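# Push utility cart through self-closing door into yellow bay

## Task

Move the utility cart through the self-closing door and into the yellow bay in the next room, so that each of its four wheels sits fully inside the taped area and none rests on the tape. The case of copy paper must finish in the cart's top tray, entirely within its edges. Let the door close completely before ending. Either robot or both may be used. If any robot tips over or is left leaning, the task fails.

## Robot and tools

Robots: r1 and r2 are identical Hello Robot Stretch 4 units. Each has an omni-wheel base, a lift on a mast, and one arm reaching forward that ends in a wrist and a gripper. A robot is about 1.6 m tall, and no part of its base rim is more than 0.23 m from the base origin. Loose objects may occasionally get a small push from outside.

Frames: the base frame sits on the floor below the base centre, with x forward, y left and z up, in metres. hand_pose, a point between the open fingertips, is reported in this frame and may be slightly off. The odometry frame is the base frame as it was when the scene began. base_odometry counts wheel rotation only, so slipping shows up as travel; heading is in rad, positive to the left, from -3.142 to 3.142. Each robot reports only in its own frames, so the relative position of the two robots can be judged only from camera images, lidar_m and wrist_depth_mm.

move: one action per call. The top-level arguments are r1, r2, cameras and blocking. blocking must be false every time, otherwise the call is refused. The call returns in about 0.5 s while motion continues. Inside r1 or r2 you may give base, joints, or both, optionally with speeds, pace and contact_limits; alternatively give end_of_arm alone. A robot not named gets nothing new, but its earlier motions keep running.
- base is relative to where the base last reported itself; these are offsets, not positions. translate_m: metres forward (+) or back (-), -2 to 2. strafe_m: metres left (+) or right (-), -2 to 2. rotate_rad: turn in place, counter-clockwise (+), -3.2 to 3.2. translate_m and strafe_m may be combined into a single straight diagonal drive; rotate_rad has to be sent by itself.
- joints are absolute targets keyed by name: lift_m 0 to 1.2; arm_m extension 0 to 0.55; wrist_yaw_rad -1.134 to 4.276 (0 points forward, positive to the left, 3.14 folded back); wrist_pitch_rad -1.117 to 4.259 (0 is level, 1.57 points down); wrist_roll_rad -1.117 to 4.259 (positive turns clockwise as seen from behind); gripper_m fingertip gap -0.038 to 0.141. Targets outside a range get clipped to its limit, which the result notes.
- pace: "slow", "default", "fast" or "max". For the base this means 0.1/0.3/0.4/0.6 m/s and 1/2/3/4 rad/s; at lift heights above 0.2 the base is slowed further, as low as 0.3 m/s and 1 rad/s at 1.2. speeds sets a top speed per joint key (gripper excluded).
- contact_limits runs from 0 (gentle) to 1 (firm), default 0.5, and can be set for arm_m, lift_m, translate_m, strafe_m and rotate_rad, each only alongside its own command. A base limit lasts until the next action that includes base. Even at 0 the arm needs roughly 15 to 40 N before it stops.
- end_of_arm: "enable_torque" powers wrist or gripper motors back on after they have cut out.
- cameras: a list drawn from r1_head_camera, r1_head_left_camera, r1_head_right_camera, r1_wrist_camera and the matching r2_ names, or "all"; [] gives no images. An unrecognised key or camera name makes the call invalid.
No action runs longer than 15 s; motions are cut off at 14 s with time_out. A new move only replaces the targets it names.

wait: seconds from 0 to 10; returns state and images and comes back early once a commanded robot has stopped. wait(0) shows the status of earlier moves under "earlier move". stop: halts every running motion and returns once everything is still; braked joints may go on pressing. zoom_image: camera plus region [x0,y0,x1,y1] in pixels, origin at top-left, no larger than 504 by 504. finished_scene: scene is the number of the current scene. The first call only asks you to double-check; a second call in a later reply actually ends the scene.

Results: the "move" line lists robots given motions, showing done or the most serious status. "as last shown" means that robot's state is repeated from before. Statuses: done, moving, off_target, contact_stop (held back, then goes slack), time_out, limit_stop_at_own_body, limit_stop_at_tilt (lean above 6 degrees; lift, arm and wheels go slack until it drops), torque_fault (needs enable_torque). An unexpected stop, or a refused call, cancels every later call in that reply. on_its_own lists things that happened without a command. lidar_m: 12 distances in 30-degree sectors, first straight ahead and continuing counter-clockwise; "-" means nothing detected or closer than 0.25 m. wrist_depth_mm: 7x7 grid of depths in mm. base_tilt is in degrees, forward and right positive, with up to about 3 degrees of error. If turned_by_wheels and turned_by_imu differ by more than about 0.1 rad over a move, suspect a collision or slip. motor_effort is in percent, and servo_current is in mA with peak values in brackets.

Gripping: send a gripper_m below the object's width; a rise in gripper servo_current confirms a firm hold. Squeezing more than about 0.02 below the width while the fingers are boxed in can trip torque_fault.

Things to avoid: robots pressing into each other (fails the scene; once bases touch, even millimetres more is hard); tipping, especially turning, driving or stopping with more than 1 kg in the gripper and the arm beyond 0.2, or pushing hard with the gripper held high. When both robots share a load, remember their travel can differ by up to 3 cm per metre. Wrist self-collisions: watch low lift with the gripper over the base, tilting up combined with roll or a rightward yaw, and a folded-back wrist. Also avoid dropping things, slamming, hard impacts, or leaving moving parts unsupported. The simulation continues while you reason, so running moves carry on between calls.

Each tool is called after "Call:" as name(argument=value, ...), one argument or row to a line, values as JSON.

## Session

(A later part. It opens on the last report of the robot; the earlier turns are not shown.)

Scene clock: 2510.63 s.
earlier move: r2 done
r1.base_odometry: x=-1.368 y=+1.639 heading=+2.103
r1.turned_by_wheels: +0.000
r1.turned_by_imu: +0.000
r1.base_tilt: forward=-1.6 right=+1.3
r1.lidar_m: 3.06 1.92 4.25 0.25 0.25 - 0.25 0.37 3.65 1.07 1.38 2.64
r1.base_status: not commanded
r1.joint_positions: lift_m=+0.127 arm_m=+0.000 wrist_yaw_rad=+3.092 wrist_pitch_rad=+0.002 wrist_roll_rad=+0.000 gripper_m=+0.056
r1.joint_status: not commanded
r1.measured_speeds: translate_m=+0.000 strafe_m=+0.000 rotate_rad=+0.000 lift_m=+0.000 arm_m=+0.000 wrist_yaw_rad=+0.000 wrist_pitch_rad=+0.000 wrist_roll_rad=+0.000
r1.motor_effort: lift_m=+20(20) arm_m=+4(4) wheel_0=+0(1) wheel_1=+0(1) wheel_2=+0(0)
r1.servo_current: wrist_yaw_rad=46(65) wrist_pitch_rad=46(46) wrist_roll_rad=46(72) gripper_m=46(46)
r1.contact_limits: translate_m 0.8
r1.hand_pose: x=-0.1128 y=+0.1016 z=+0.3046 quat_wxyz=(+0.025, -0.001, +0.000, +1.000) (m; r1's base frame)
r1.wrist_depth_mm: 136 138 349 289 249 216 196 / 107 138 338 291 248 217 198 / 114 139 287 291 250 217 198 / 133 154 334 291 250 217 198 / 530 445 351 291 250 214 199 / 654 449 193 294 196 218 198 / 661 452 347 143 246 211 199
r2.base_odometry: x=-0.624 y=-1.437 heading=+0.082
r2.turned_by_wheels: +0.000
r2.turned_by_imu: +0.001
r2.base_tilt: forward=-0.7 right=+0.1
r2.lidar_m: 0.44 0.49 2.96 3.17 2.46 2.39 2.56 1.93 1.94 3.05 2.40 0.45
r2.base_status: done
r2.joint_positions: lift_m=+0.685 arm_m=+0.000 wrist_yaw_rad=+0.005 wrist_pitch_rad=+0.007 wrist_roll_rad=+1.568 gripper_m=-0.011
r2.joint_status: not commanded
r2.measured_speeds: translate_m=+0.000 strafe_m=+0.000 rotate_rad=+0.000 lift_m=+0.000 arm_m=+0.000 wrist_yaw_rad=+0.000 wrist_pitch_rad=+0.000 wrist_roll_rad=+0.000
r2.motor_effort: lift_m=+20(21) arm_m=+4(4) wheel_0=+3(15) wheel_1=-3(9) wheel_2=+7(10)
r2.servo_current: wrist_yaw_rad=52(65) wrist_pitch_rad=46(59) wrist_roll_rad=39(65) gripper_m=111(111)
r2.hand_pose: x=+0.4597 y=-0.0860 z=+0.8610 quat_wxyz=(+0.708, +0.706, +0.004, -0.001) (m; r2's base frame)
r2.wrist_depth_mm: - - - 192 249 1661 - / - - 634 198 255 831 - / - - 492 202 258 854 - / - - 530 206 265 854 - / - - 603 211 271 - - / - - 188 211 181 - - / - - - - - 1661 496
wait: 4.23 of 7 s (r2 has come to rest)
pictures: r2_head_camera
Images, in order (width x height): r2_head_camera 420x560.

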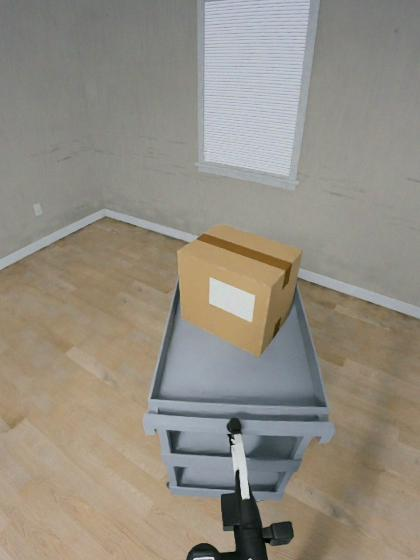

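Call:
move(
  blocking=false,
  cameras=[],
  r2={"base": {"translate_m": -0.111, "strafe_m": -0.636}, "pace": "slow"},
)

Call:
wait(
  seconds=10,
  cameras=["r2_head_camera", "r2_wrist_camera"],
)

Call:
zoom_image(
  camera="r2_head_camera",
  region=[120, 340, 360, 540],
)

Scene clock: 2547.73 s.
move: r2 moving
r1.base_odometry: x=-1.368 y=+1.639 heading=+2.103
r1.turned_by_wheels: +0.000
r1.turned_by_imu: +0.000
r1.base_tilt: forward=-1.6 right=+1.3
r1.lidar_m: 2.87 1.93 4.25 0.25 0.25 - 0.25 0.37 3.67 1.07 1.41 2.66
r1.base_status: not commanded
r1.joint_positions: lift_m=+0.127 arm_m=+0.000 wrist_yaw_rad=+3.092 wrist_pitch_rad=+0.002 wrist_roll_rad=+0.000 gripper_m=+0.056
r1.joint_status: not commanded
r1.measured_speeds: translate_m=+0.000 strafe_m=+0.000 rotate_rad=+0.000 lift_m=+0.000 arm_m=+0.000 wrist_yaw_rad=+0.000 wrist_pitch_rad=+0.000 wrist_roll_rad=+0.000
r1.motor_effort: lift_m=+20(20) arm_m=+4(4) wheel_0=+0(1) wheel_1=+0(0) wheel_2=+0(0)
r1.servo_current: wrist_yaw_rad=52(65) wrist_pitch_rad=52(52) wrist_roll_rad=39(59) gripper_m=39(46)
r1.contact_limits: translate_m 0.8
r1.hand_pose: x=-0.1128 y=+0.1016 z=+0.3046 quat_wxyz=(+0.025, -0.001, +0.000, +1.000) (m; r1's base frame)
r1.wrist_depth_mm: 136 137 347 289 248 216 197 / 107 138 340 290 247 216 198 / 114 138 285 293 250 218 198 / 133 154 329 291 250 217 199 / 530 445 355 293 250 214 200 / 647 452 193 296 197 219 200 / 654 452 347 143 246 211 200
r2.base_odometry: x=-0.626 y=-1.450 heading=+0.082
r2.turned_by_wheels: +0.001
r2.turned_by_imu: +0.001
r2.base_tilt: forward=-0.7 right=+0.1
r2.lidar_m: 0.45 0.48 2.95 3.15 2.47 2.40 2.61 1.93 1.93 3.04 2.38 0.45
r2.base_status: translate_m moving; strafe_m moving
r2.joint_positions: lift_m=+0.685 arm_m=+0.000 wrist_yaw_rad=+0.005 wrist_pitch_rad=+0.007 wrist_roll_rad=+1.568 gripper_m=-0.011
r2.joint_status: not commanded
r2.measured_speeds: translate_m=-0.009 strafe_m=-0.052 rotate_rad=+0.002 lift_m=+0.000 arm_m=+0.000 wrist_yaw_rad=+0.000 wrist_pitch_rad=+0.000 wrist_roll_rad=+0.000
r2.motor_effort: lift_m=+21(21) arm_m=+4(4) wheel_0=+6(11) wheel_1=-9(9) wheel_2=+8(9)
r2.servo_current: wrist_yaw_rad=59(65) wrist_pitch_rad=52(52) wrist_roll_rad=39(52) gripper_m=98(104)
r2.hand_pose: x=+0.4597 y=-0.0860 z=+0.8610 quat_wxyz=(+0.708, +0.706, +0.004, -0.001) (m; r2's base frame)
r2.wrist_depth_mm: - - - 194 251 1661 - / - - 647 199 255 820 - / - - 496 202 260 854 - / - - 525 206 266 854 - / - - 597 211 270 - - / - - 189 212 181 - - / - - - - - 1618 484
pictures: none
No camera images: "cameras" was empty.

Scene clock: 2554.90 s.
earlier move: r2 done
r1.base_odometry: x=-1.368 y=+1.639 heading=+2.103
r1.turned_by_wheels: +0.000
r1.turned_by_imu: +0.000
r1.base_tilt: forward=-1.5 right=+1.3
r1.lidar_m: 2.02 1.45 4.28 0.25 0.25 - 0.25 0.36 3.65 1.05 1.39 2.65
r1.base_status: not commanded
r1.joint_positions: lift_m=+0.127 arm_m=+0.000 wrist_yaw_rad=+3.092 wrist_pitch_rad=+0.002 wrist_roll_rad=+0.000 gripper_m=+0.056
r1.joint_status: not commanded
r1.measured_speeds: translate_m=+0.000 strafe_m=+0.000 rotate_rad=+0.000 lift_m=+0.000 arm_m=+0.000 wrist_yaw_rad=+0.000 wrist_pitch_rad=+0.000 wrist_roll_rad=+0.000
r1.motor_effort: lift_m=+20(20) arm_m=+4(4) wheel_0=+0(1) wheel_1=+0(0) wheel_2=+0(0)
r1.servo_current: wrist_yaw_rad=52(72) wrist_pitch_rad=39(52) wrist_roll_rad=59(72) gripper_m=46(52)
r1.contact_limits: translate_m 0.8
r1.hand_pose: x=-0.1128 y=+0.1016 z=+0.3046 quat_wxyz=(+0.025, -0.001, +0.000, +1.000) (m; r1's base frame)
r1.wrist_depth_mm: 136 138 347 289 247 215 197 / 107 138 338 290 249 216 198 / 114 139 286 291 250 218 198 / 133 154 332 293 250 218 199 / 525 445 353 293 249 215 200 / 647 449 193 294 196 219 200 / 661 452 345 143 246 211 200
r2.base_odometry: x=-0.682 y=-2.080 heading=+0.082
r2.turned_by_wheels: +0.000
r2.turned_by_imu: +0.002
r2.base_tilt: forward=-0.7 right=+0.1
r2.lidar_m: 0.30 0.30 3.52 3.52 2.72 2.68 2.83 1.47 2.29 2.45 2.10 0.52
r2.base_status: done
r2.joint_positions: lift_m=+0.685 arm_m=+0.000 wrist_yaw_rad=+0.005 wrist_pitch_rad=+0.007 wrist_roll_rad=+1.568 gripper_m=-0.011
r2.joint_status: not commanded
r2.measured_speeds: translate_m=+0.000 strafe_m=+0.000 rotate_rad=+0.000 lift_m=+0.000 arm_m=+0.000 wrist_yaw_rad=+0.000 wrist_pitch_rad=+0.000 wrist_roll_rad=+0.000
r2.motor_effort: lift_m=+20(21) arm_m=+4(4) wheel_0=+4(13) wheel_1=-5(10) wheel_2=+8(11)
r2.servo_current: wrist_yaw_rad=59(72) wrist_pitch_rad=46(59) wrist_roll_rad=59(65) gripper_m=104(111)
r2.hand_pose: x=+0.4597 y=-0.0860 z=+0.8610 quat_wxyz=(+0.708, +0.706, +0.004, -0.001) (m; r2's base frame)
r2.wrist_depth_mm: - - - - - 1537 1160 / - - - 343 - 1499 1160 / - - - 359 402 1499 404 / - - - 329 - 1756 - / - - - 241 303 768 - / - - 188 206 180 - - / - 484 484 - 253 - -
wait: 7.17 of 10 s (r2 has come to rest)
pictures: r2_head_camera, r2_wrist_camera
Images, in order (width x height): r2_head_camera 420x560, r2_wrist_camera 616x392.

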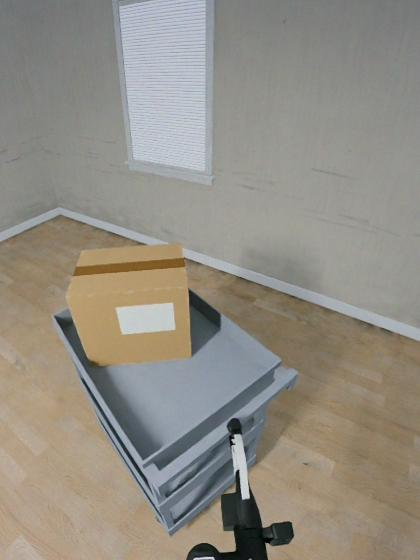

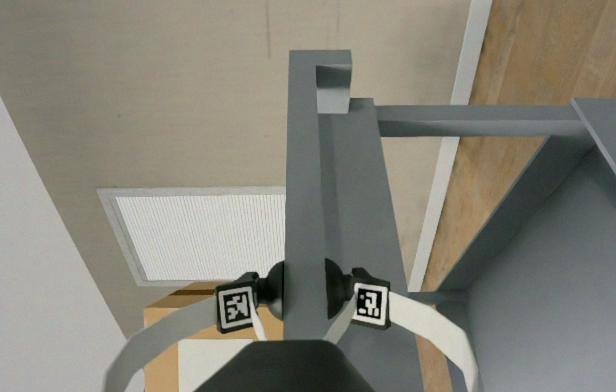

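Scaled by 2.100 from the camera's 420x560 image, which has a finer 1200x1600 frame.

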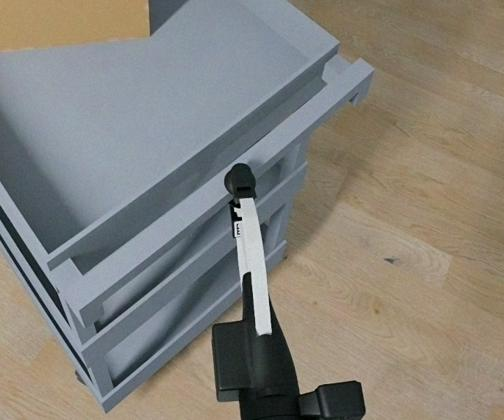

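Call:
move(
  blocking=false,
  cameras=[],
  r2={"joints": {"gripper_m": 0.1}},
)

Call:
wait(
  seconds=3,
  cameras=["r2_wrist_camera"],
)

Call:
move(
  blocking=false,
  cameras=[],
  r2={"base": {"translate_m": -0.109, "strafe_m": -0.5245}, "contact_limits": {"strafe_m": 0.3}},
)

Call:
wait(
  seconds=5,
  cameras=["r2_head_camera", "r2_wrist_camera"],
)

Scene clock: 2577.53 s.
move: r2 moving
r1.base_odometry: x=-1.368 y=+1.639 heading=+2.103
r1.turned_by_wheels: +0.000
r1.turned_by_imu: +0.000
r1.base_tilt: forward=-1.6 right=+1.3
r1.lidar_m: 2.00 1.41 4.25 0.25 0.25 - 0.25 0.36 3.66 1.07 1.37 2.65
r1.base_status: not commanded
r1.joint_positions: lift_m=+0.127 arm_m=+0.000 wrist_yaw_rad=+3.092 wrist_pitch_rad=+0.002 wrist_roll_rad=+0.000 gripper_m=+0.056
r1.joint_status: not commanded
r1.measured_speeds: translate_m=+0.000 strafe_m=+0.000 rotate_rad=+0.000 lift_m=+0.000 arm_m=+0.000 wrist_yaw_rad=+0.000 wrist_pitch_rad=+0.000 wrist_roll_rad=+0.000
r1.motor_effort: lift_m=+20(20) arm_m=+4(4) wheel_0=+0(0) wheel_1=+0(0) wheel_2=+0(0)
r1.servo_current: wrist_yaw_rad=39(59) wrist_pitch_rad=46(52) wrist_roll_rad=39(59) gripper_m=33(46)
r1.contact_limits: translate_m 0.8
r1.hand_pose: x=-0.1128 y=+0.1016 z=+0.3046 quat_wxyz=(+0.025, -0.001, +0.000, +1.000) (m; r1's base frame)
r1.wrist_depth_mm: 135 138 351 289 248 216 197 / 107 138 340 290 248 216 197 / 114 139 286 291 250 217 199 / 133 154 330 291 250 217 199 / 530 449 353 294 251 215 199 / 647 445 193 293 197 219 199 / 668 449 345 143 245 210 200
r2.base_odometry: x=-0.682 y=-2.080 heading=+0.082
r2.turned_by_wheels: +0.000
r2.turned_by_imu: +0.000
r2.base_tilt: forward=-0.7 right=+0.0
r2.lidar_m: 0.33 0.34 3.54 3.52 2.74 2.68 2.86 1.45 2.28 2.45 2.14 0.54
r2.base_status: not commanded
r2.joint_positions: lift_m=+0.685 arm_m=+0.000 wrist_yaw_rad=+0.003 wrist_pitch_rad=+0.007 wrist_roll_rad=+1.568 gripper_m=+0.011
r2.joint_status: gripper_m moving
r2.measured_speeds: translate_m=+0.000 strafe_m=+0.000 rotate_rad=+0.000 lift_m=+0.000 arm_m=+0.000 wrist_yaw_rad=-0.002 wrist_pitch_rad=+0.000 wrist_roll_rad=+0.000
r2.motor_effort: lift_m=+21(21) arm_m=+3(4) wheel_0=+4(5) wheel_1=-4(5) wheel_2=+5(8)
r2.servo_current: wrist_yaw_rad=46(59) wrist_pitch_rad=46(52) wrist_roll_rad=46(65) gripper_m=91(111)
r2.hand_pose: x=+0.4595 y=-0.0866 z=+0.8610 quat_wxyz=(+0.708, +0.706, +0.004, -0.001) (m; r2's base frame)
r2.wrist_depth_mm: - - - - - 1576 1160 / - - - 353 - 1576 1160 / - - - 366 404 1464 404 / - - - 334 - 1756 535 / - - - 244 309 778 - / - - 194 210 186 - - / - - 488 - 255 124 -
pictures: none
No camera images: "cameras" was empty.

Scene clock: 2578.90 s.
earlier move: r2 done
r1.base_odometry: x=-1.368 y=+1.639 heading=+2.103
r1.turned_by_wheels: +0.000
r1.turned_by_imu: +0.000
r1.base_tilt: forward=-1.5 right=+1.3
r1.lidar_m: 2.03 1.45 4.25 0.25 0.25 - 0.25 0.36 3.65 1.07 1.38 2.66
r1.base_status: not commanded
r1.joint_positions: lift_m=+0.127 arm_m=+0.000 wrist_yaw_rad=+3.092 wrist_pitch_rad=+0.002 wrist_roll_rad=+0.000 gripper_m=+0.056
r1.joint_status: not commanded
r1.measured_speeds: translate_m=+0.000 strafe_m=+0.000 rotate_rad=+0.000 lift_m=+0.000 arm_m=+0.000 wrist_yaw_rad=+0.000 wrist_pitch_rad=+0.000 wrist_roll_rad=+0.000
r1.motor_effort: lift_m=+20(20) arm_m=+4(4) wheel_0=+0(1) wheel_1=+0(0) wheel_2=+0(0)
r1.servo_current: wrist_yaw_rad=52(72) wrist_pitch_rad=46(52) wrist_roll_rad=46(59) gripper_m=46(46)
r1.contact_limits: translate_m 0.8
r1.hand_pose: x=-0.1128 y=+0.1016 z=+0.3046 quat_wxyz=(+0.025, -0.001, +0.000, +1.000) (m; r1's base frame)
r1.wrist_depth_mm: 136 138 347 290 248 216 197 / 107 138 340 290 247 217 198 / 114 139 289 289 250 218 198 / 133 154 332 290 251 216 199 / 530 442 353 294 250 213 200 / 654 449 193 296 196 218 200 / 668 449 347 143 245 211 200
r2.base_odometry: x=-0.682 y=-2.080 heading=+0.082
r2.turned_by_wheels: +0.000
r2.turned_by_imu: +0.000
r2.base_tilt: forward=-0.7 right=+0.1
r2.lidar_m: 0.33 0.35 3.52 3.53 2.73 2.68 2.88 1.44 2.28 2.42 2.09 0.52
r2.base_status: not commanded
r2.joint_positions: lift_m=+0.685 arm_m=+0.000 wrist_yaw_rad=+0.003 wrist_pitch_rad=+0.007 wrist_roll_rad=+1.568 gripper_m=+0.100
r2.joint_status: all done
r2.measured_speeds: translate_m=+0.000 strafe_m=+0.000 rotate_rad=+0.000 lift_m=+0.000 arm_m=+0.000 wrist_yaw_rad=+0.000 wrist_pitch_rad=+0.000 wrist_roll_rad=+0.000
r2.motor_effort: lift_m=+20(21) arm_m=+4(4) wheel_0=+4(5) wheel_1=-5(5) wheel_2=+5(8)
r2.servo_current: wrist_yaw_rad=46(59) wrist_pitch_rad=46(52) wrist_roll_rad=52(65) gripper_m=52(111)
r2.hand_pose: x=+0.4595 y=-0.0866 z=+0.8610 quat_wxyz=(+0.708, +0.706, +0.004, -0.001) (m; r2's base frame)
r2.wrist_depth_mm: - - - - - 1499 1182 / - - - 357 - 1537 1182 / - - - 366 404 421 407 / - - - 329 - 1708 535 / - - - 296 301 768 - / - - 197 218 196 - - / - - 488 - 255 - -
wait: 1.37 of 3 s (r2 has come to rest)
pictures: r2_wrist_camera
Images, in order (width x height): r2_wrist_camera 616x392.

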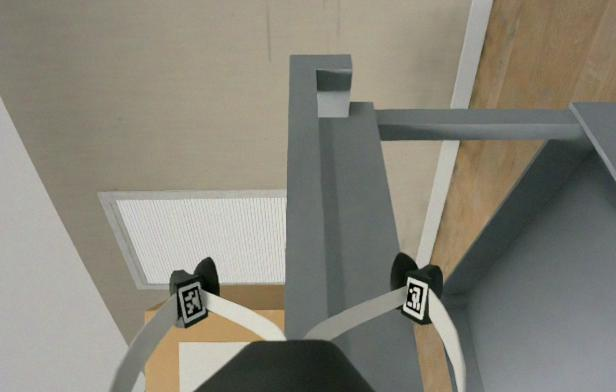

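Scene clock: 2579.40 s.
move: r2 moving
r1.base_odometry: x=-1.368 y=+1.639 heading=+2.103
r1.turned_by_wheels: +0.000
r1.turned_by_imu: +0.000
r1.base_tilt: forward=-1.6 right=+1.3
r1.lidar_m: 2.04 1.42 4.25 0.25 0.25 - 0.25 0.37 3.66 1.05 1.40 2.66
r1.base_status: not commanded
r1.joint_positions: lift_m=+0.127 arm_m=+0.000 wrist_yaw_rad=+3.092 wrist_pitch_rad=+0.002 wrist_roll_rad=+0.000 gripper_m=+0.056
r1.joint_status: not commanded
r1.measured_speeds: translate_m=+0.000 strafe_m=+0.000 rotate_rad=+0.000 lift_m=+0.000 arm_m=+0.000 wrist_yaw_rad=+0.000 wrist_pitch_rad=+0.000 wrist_roll_rad=+0.000
r1.motor_effort: lift_m=+20(20) arm_m=+4(4) wheel_0=+0(0) wheel_1=+0(0) wheel_2=+0(0)
r1.servo_current: wrist_yaw_rad=46(78) wrist_pitch_rad=33(46) wrist_roll_rad=59(59) gripper_m=39(39)
r1.contact_limits: translate_m 0.8
r1.hand_pose: x=-0.1128 y=+0.1016 z=+0.3046 quat_wxyz=(+0.025, -0.001, +0.000, +1.000) (m; r1's base frame)
r1.wrist_depth_mm: 136 137 349 290 248 216 197 / 107 138 338 291 249 217 197 / 114 138 286 289 249 218 200 / 133 153 330 293 250 217 198 / 517 445 353 294 249 214 200 / 661 449 193 294 197 218 200 / 668 452 347 143 246 211 199
r2.base_odometry: x=-0.686 y=-2.113 heading=+0.083
r2.turned_by_wheels: +0.000
r2.turned_by_imu: +0.000
r2.base_tilt: forward=-0.7 right=+0.1
r2.lidar_m: 0.36 0.32 3.56 3.56 2.75 2.69 2.89 1.43 2.25 2.41 2.10 0.53
r2.base_status: translate_m moving; strafe_m moving
r2.joint_positions: lift_m=+0.685 arm_m=+0.000 wrist_yaw_rad=+0.003 wrist_pitch_rad=+0.007 wrist_roll_rad=+1.568 gripper_m=+0.100
r2.joint_status: not commanded
r2.measured_speeds: translate_m=-0.026 strafe_m=-0.125 rotate_rad=-0.002 lift_m=+0.000 arm_m=+0.000 wrist_yaw_rad=+0.000 wrist_pitch_rad=+0.000 wrist_roll_rad=+0.000
r2.motor_effort: lift_m=+21(21) arm_m=+4(4) wheel_0=+10(12) wheel_1=-10(12) wheel_2=+8(8)
r2.servo_current: wrist_yaw_rad=46(52) wrist_pitch_rad=46(52) wrist_roll_rad=46(59) gripper_m=52(59)
r2.contact_limits: strafe_m 0.3
r2.hand_pose: x=+0.4595 y=-0.0866 z=+0.8610 quat_wxyz=(+0.708, +0.706, +0.004, -0.001) (m; r2's base frame)
r2.wrist_depth_mm: - - - - - 1537 1182 / - - - 362 - 1618 1182 / - - - 382 407 1499 410 / - - - 357 - 1756 512 / - - - 317 322 1756 - / - - 195 242 191 - - / - - 492 - - - -
pictures: none
No camera images: "cameras" was empty.

Scene clock: 2582.10 s.
earlier move: r2 done
r1.base_odometry: x=-1.368 y=+1.639 heading=+2.103
r1.turned_by_wheels: +0.000
r1.turned_by_imu: +0.000
r1.base_tilt: forward=-1.6 right=+1.3
r1.lidar_m: 1.12 1.19 4.26 0.25 0.25 - 0.25 0.36 3.66 1.06 1.39 2.66
r1.base_status: not commanded
r1.joint_positions: lift_m=+0.127 arm_m=+0.000 wrist_yaw_rad=+3.092 wrist_pitch_rad=+0.002 wrist_roll_rad=+0.000 gripper_m=+0.056
r1.joint_status: not commanded
r1.measured_speeds: translate_m=+0.000 strafe_m=+0.000 rotate_rad=+0.000 lift_m=+0.000 arm_m=+0.000 wrist_yaw_rad=+0.000 wrist_pitch_rad=+0.000 wrist_roll_rad=+0.000
r1.motor_effort: lift_m=+20(20) arm_m=+4(4) wheel_0=+0(1) wheel_1=+0(0) wheel_2=+0(0)
r1.servo_current: wrist_yaw_rad=46(78) wrist_pitch_rad=39(52) wrist_roll_rad=52(72) gripper_m=46(46)
r1.contact_limits: translate_m 0.8
r1.hand_pose: x=-0.1128 y=+0.1016 z=+0.3046 quat_wxyz=(+0.025, -0.001, +0.000, +1.000) (m; r1's base frame)
r1.wrist_depth_mm: 136 138 347 289 249 216 197 / 107 138 338 290 249 216 198 / 114 139 285 290 250 217 199 / 133 154 332 293 250 216 200 / 525 442 351 294 250 214 199 / 654 449 193 296 196 219 200 / 661 449 345 143 246 211 199
r2.base_odometry: x=-0.748 y=-2.612 heading=+0.083
r2.turned_by_wheels: +0.000
r2.turned_by_imu: +0.000
r2.base_tilt: forward=-0.7 right=+0.1
r2.lidar_m: 1.99 0.70 0.71 3.81 2.96 2.88 1.14 1.13 1.73 1.93 1.89 1.86
r2.base_status: done
r2.joint_positions: lift_m=+0.685 arm_m=+0.000 wrist_yaw_rad=+0.003 wrist_pitch_rad=+0.007 wrist_roll_rad=+1.568 gripper_m=+0.100
r2.joint_status: not commanded
r2.measured_speeds: translate_m=+0.000 strafe_m=+0.000 rotate_rad=+0.000 lift_m=+0.000 arm_m=+0.000 wrist_yaw_rad=+0.000 wrist_pitch_rad=+0.000 wrist_roll_rad=+0.000
r2.motor_effort: lift_m=+20(21) arm_m=+4(4) wheel_0=+3(12) wheel_1=-2(12) wheel_2=+6(8)
r2.servo_current: wrist_yaw_rad=46(65) wrist_pitch_rad=46(52) wrist_roll_rad=33(59) gripper_m=39(59)
r2.contact_limits: strafe_m 0.3
r2.hand_pose: x=+0.4595 y=-0.0866 z=+0.8610 quat_wxyz=(+0.708, +0.706, +0.003, -0.001) (m; r2's base frame)
r2.wrist_depth_mm: - - - - - 1430 1182 / - - - - - 1499 1160 / - - - - - 1618 1205 / - - - - - 1708 1182 / - - - - - 1708 1205 / - - 195 - 198 1537 1182 / - - - - - 1756 1182
wait: 2.70 of 5 s (r2 has come to rest)
pictures: r2_head_camera, r2_wrist_camera
Images, in order (width x height): r2_head_camera 420x560, r2_wrist_camera 616x392.

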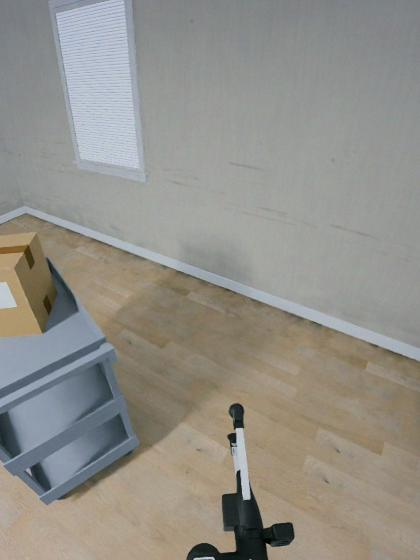

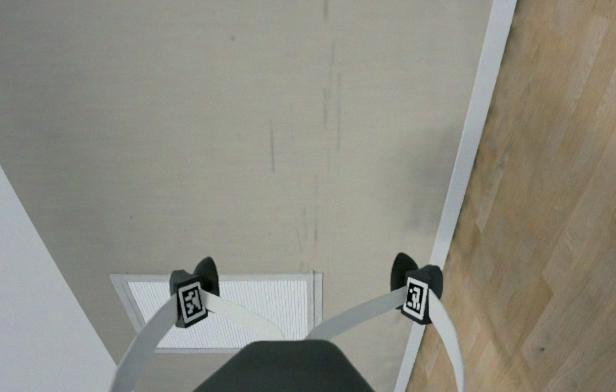

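Call:
move(
  blocking=false,
  cameras=[],
  r2={"base": {"rotate_rad": 0.766}},
)

Call:
wait(
  seconds=4,
  cameras=["r2_head_camera", "r2_wrist_camera"],
)

Call:
zoom_image(
  camera="r2_head_camera",
  region=[120, 240, 360, 480],
)

Scene clock: 2588.03 s.
move: r2 moving
r1.base_odometry: x=-1.368 y=+1.639 heading=+2.103
r1.turned_by_wheels: +0.000
r1.turned_by_imu: +0.000
r1.base_tilt: forward=-1.6 right=+1.3
r1.lidar_m: 1.13 1.18 4.28 0.25 0.25 - 0.25 0.34 3.67 1.05 1.37 2.65
r1.base_status: not commanded
r1.joint_positions: lift_m=+0.127 arm_m=+0.000 wrist_yaw_rad=+3.092 wrist_pitch_rad=+0.002 wrist_roll_rad=+0.000 gripper_m=+0.056
r1.joint_status: not commanded
r1.measured_speeds: translate_m=+0.000 strafe_m=+0.000 rotate_rad=+0.000 lift_m=+0.000 arm_m=+0.000 wrist_yaw_rad=+0.000 wrist_pitch_rad=+0.000 wrist_roll_rad=+0.000
r1.motor_effort: lift_m=+20(20) arm_m=+4(4) wheel_0=+0(0) wheel_1=+0(0) wheel_2=+0(0)
r1.servo_current: wrist_yaw_rad=65(78) wrist_pitch_rad=39(52) wrist_roll_rad=59(65) gripper_m=33(46)
r1.contact_limits: translate_m 0.8
r1.hand_pose: x=-0.1128 y=+0.1016 z=+0.3046 quat_wxyz=(+0.025, -0.001, +0.000, +1.000) (m; r1's base frame)
r1.wrist_depth_mm: 136 138 349 289 247 216 196 / 107 138 340 290 249 216 198 / 114 138 289 291 250 218 198 / 133 153 332 293 250 217 198 / 521 445 351 293 250 215 200 / 661 445 193 293 198 218 199 / 661 452 345 143 247 211 200
r2.base_odometry: x=-0.748 y=-2.612 heading=+0.334
r2.turned_by_wheels: +0.251
r2.turned_by_imu: +0.244
r2.base_tilt: forward=-0.7 right=+0.1
r2.lidar_m: 0.71 0.69 4.05 3.22 2.89 2.91 1.12 1.77 1.79 2.08 1.87 1.86
r2.base_status: rotate_rad moving
r2.joint_positions: lift_m=+0.685 arm_m=+0.000 wrist_yaw_rad=+0.003 wrist_pitch_rad=+0.007 wrist_roll_rad=+1.568 gripper_m=+0.100
r2.joint_status: not commanded
r2.measured_speeds: translate_m=-0.001 strafe_m=-0.001 rotate_rad=+0.976 lift_m=+0.000 arm_m=+0.000 wrist_yaw_rad=+0.000 wrist_pitch_rad=+0.000 wrist_roll_rad=+0.000
r2.motor_effort: lift_m=+20(20) arm_m=+4(4) wheel_0=-7(11) wheel_1=-9(10) wheel_2=-11(12)
r2.servo_current: wrist_yaw_rad=46(59) wrist_pitch_rad=52(59) wrist_roll_rad=46(52) gripper_m=52(52)
r2.hand_pose: x=+0.4595 y=-0.0867 z=+0.8610 quat_wxyz=(+0.708, +0.706, +0.003, -0.002) (m; r2's base frame)
r2.wrist_depth_mm: - - - - - 1464 1182 / - - - - - 1576 1205 / - - - - - 1756 1182 / - - - - - 1708 1205 / - - - - - 1708 1229 / - - 194 - 198 1499 1182 / - - - - - - 564
pictures: none
No camera images: "cameras" was empty.

Scene clock: 2589.10 s.
earlier move: r2 done
r1.base_odometry: x=-1.368 y=+1.639 heading=+2.103
r1.turned_by_wheels: +0.000
r1.turned_by_imu: +0.000
r1.base_tilt: forward=-1.6 right=+1.3
r1.lidar_m: 1.11 1.22 4.25 0.25 0.25 - 0.25 0.35 3.65 1.05 1.39 2.67
r1.base_status: not commanded
r1.joint_positions: lift_m=+0.127 arm_m=+0.000 wrist_yaw_rad=+3.092 wrist_pitch_rad=+0.002 wrist_roll_rad=+0.000 gripper_m=+0.056
r1.joint_status: not commanded
r1.measured_speeds: translate_m=+0.000 strafe_m=+0.000 rotate_rad=+0.000 lift_m=+0.000 arm_m=+0.000 wrist_yaw_rad=+0.000 wrist_pitch_rad=+0.000 wrist_roll_rad=+0.000
r1.motor_effort: lift_m=+20(20) arm_m=+4(4) wheel_0=+0(1) wheel_1=+0(0) wheel_2=+0(0)
r1.servo_current: wrist_yaw_rad=52(78) wrist_pitch_rad=46(52) wrist_roll_rad=39(65) gripper_m=39(46)
r1.contact_limits: translate_m 0.8
r1.hand_pose: x=-0.1128 y=+0.1016 z=+0.3046 quat_wxyz=(+0.025, -0.001, +0.000, +1.000) (m; r1's base frame)
r1.wrist_depth_mm: 136 138 349 290 248 216 197 / 107 138 340 290 248 216 198 / 114 138 286 290 249 218 198 / 133 153 330 293 250 217 198 / 530 445 353 294 250 214 200 / 654 452 193 294 196 219 200 / 661 449 343 143 246 211 199
r2.base_odometry: x=-0.748 y=-2.612 heading=+0.848
r2.turned_by_wheels: +0.514
r2.turned_by_imu: +0.501
r2.base_tilt: forward=-0.7 right=+0.0
r2.lidar_m: 0.69 4.05 3.30 2.89 2.89 1.11 1.79 1.79 2.10 1.84 1.87 0.70
r2.base_status: done
r2.joint_positions: lift_m=+0.685 arm_m=+0.000 wrist_yaw_rad=+0.003 wrist_pitch_rad=+0.007 wrist_roll_rad=+1.568 gripper_m=+0.100
r2.joint_status: not commanded
r2.measured_speeds: translate_m=+0.000 strafe_m=+0.000 rotate_rad=+0.000 lift_m=+0.000 arm_m=+0.000 wrist_yaw_rad=+0.000 wrist_pitch_rad=+0.000 wrist_roll_rad=+0.000
r2.motor_effort: lift_m=+20(20) arm_m=+4(4) wheel_0=-4(13) wheel_1=-3(10) wheel_2=-3(12)
r2.servo_current: wrist_yaw_rad=52(59) wrist_pitch_rad=46(59) wrist_roll_rad=33(65) gripper_m=46(59)
r2.hand_pose: x=+0.4595 y=-0.0867 z=+0.8610 quat_wxyz=(+0.708, +0.706, +0.003, -0.002) (m; r2's base frame)
r2.wrist_depth_mm: - - - - - 1708 1182 / - - - 508 - 960 504 / - - 866 517 1118 - 521 / - - 798 530 1138 - 535 / - - 931 544 1098 - 539 / - - 194 554 198 549 559 / - - - - - 1708 1098
wait: 1.07 of 4 s (r2 has come to rest)
pictures: r2_head_camera, r2_wrist_camera
Images, in order (width x height): r2_head_camera 420x560, r2_wrist_camera 616x392.

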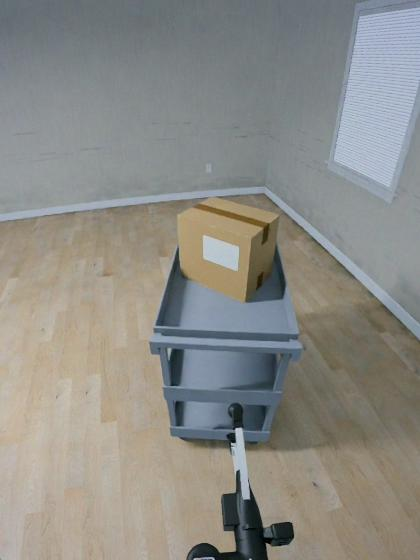

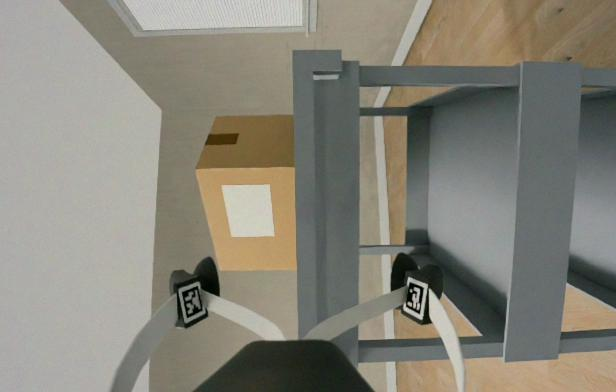

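Scaled by 2.100 from the camera's 420x560 image, which has a finer 1200x1600 frame.

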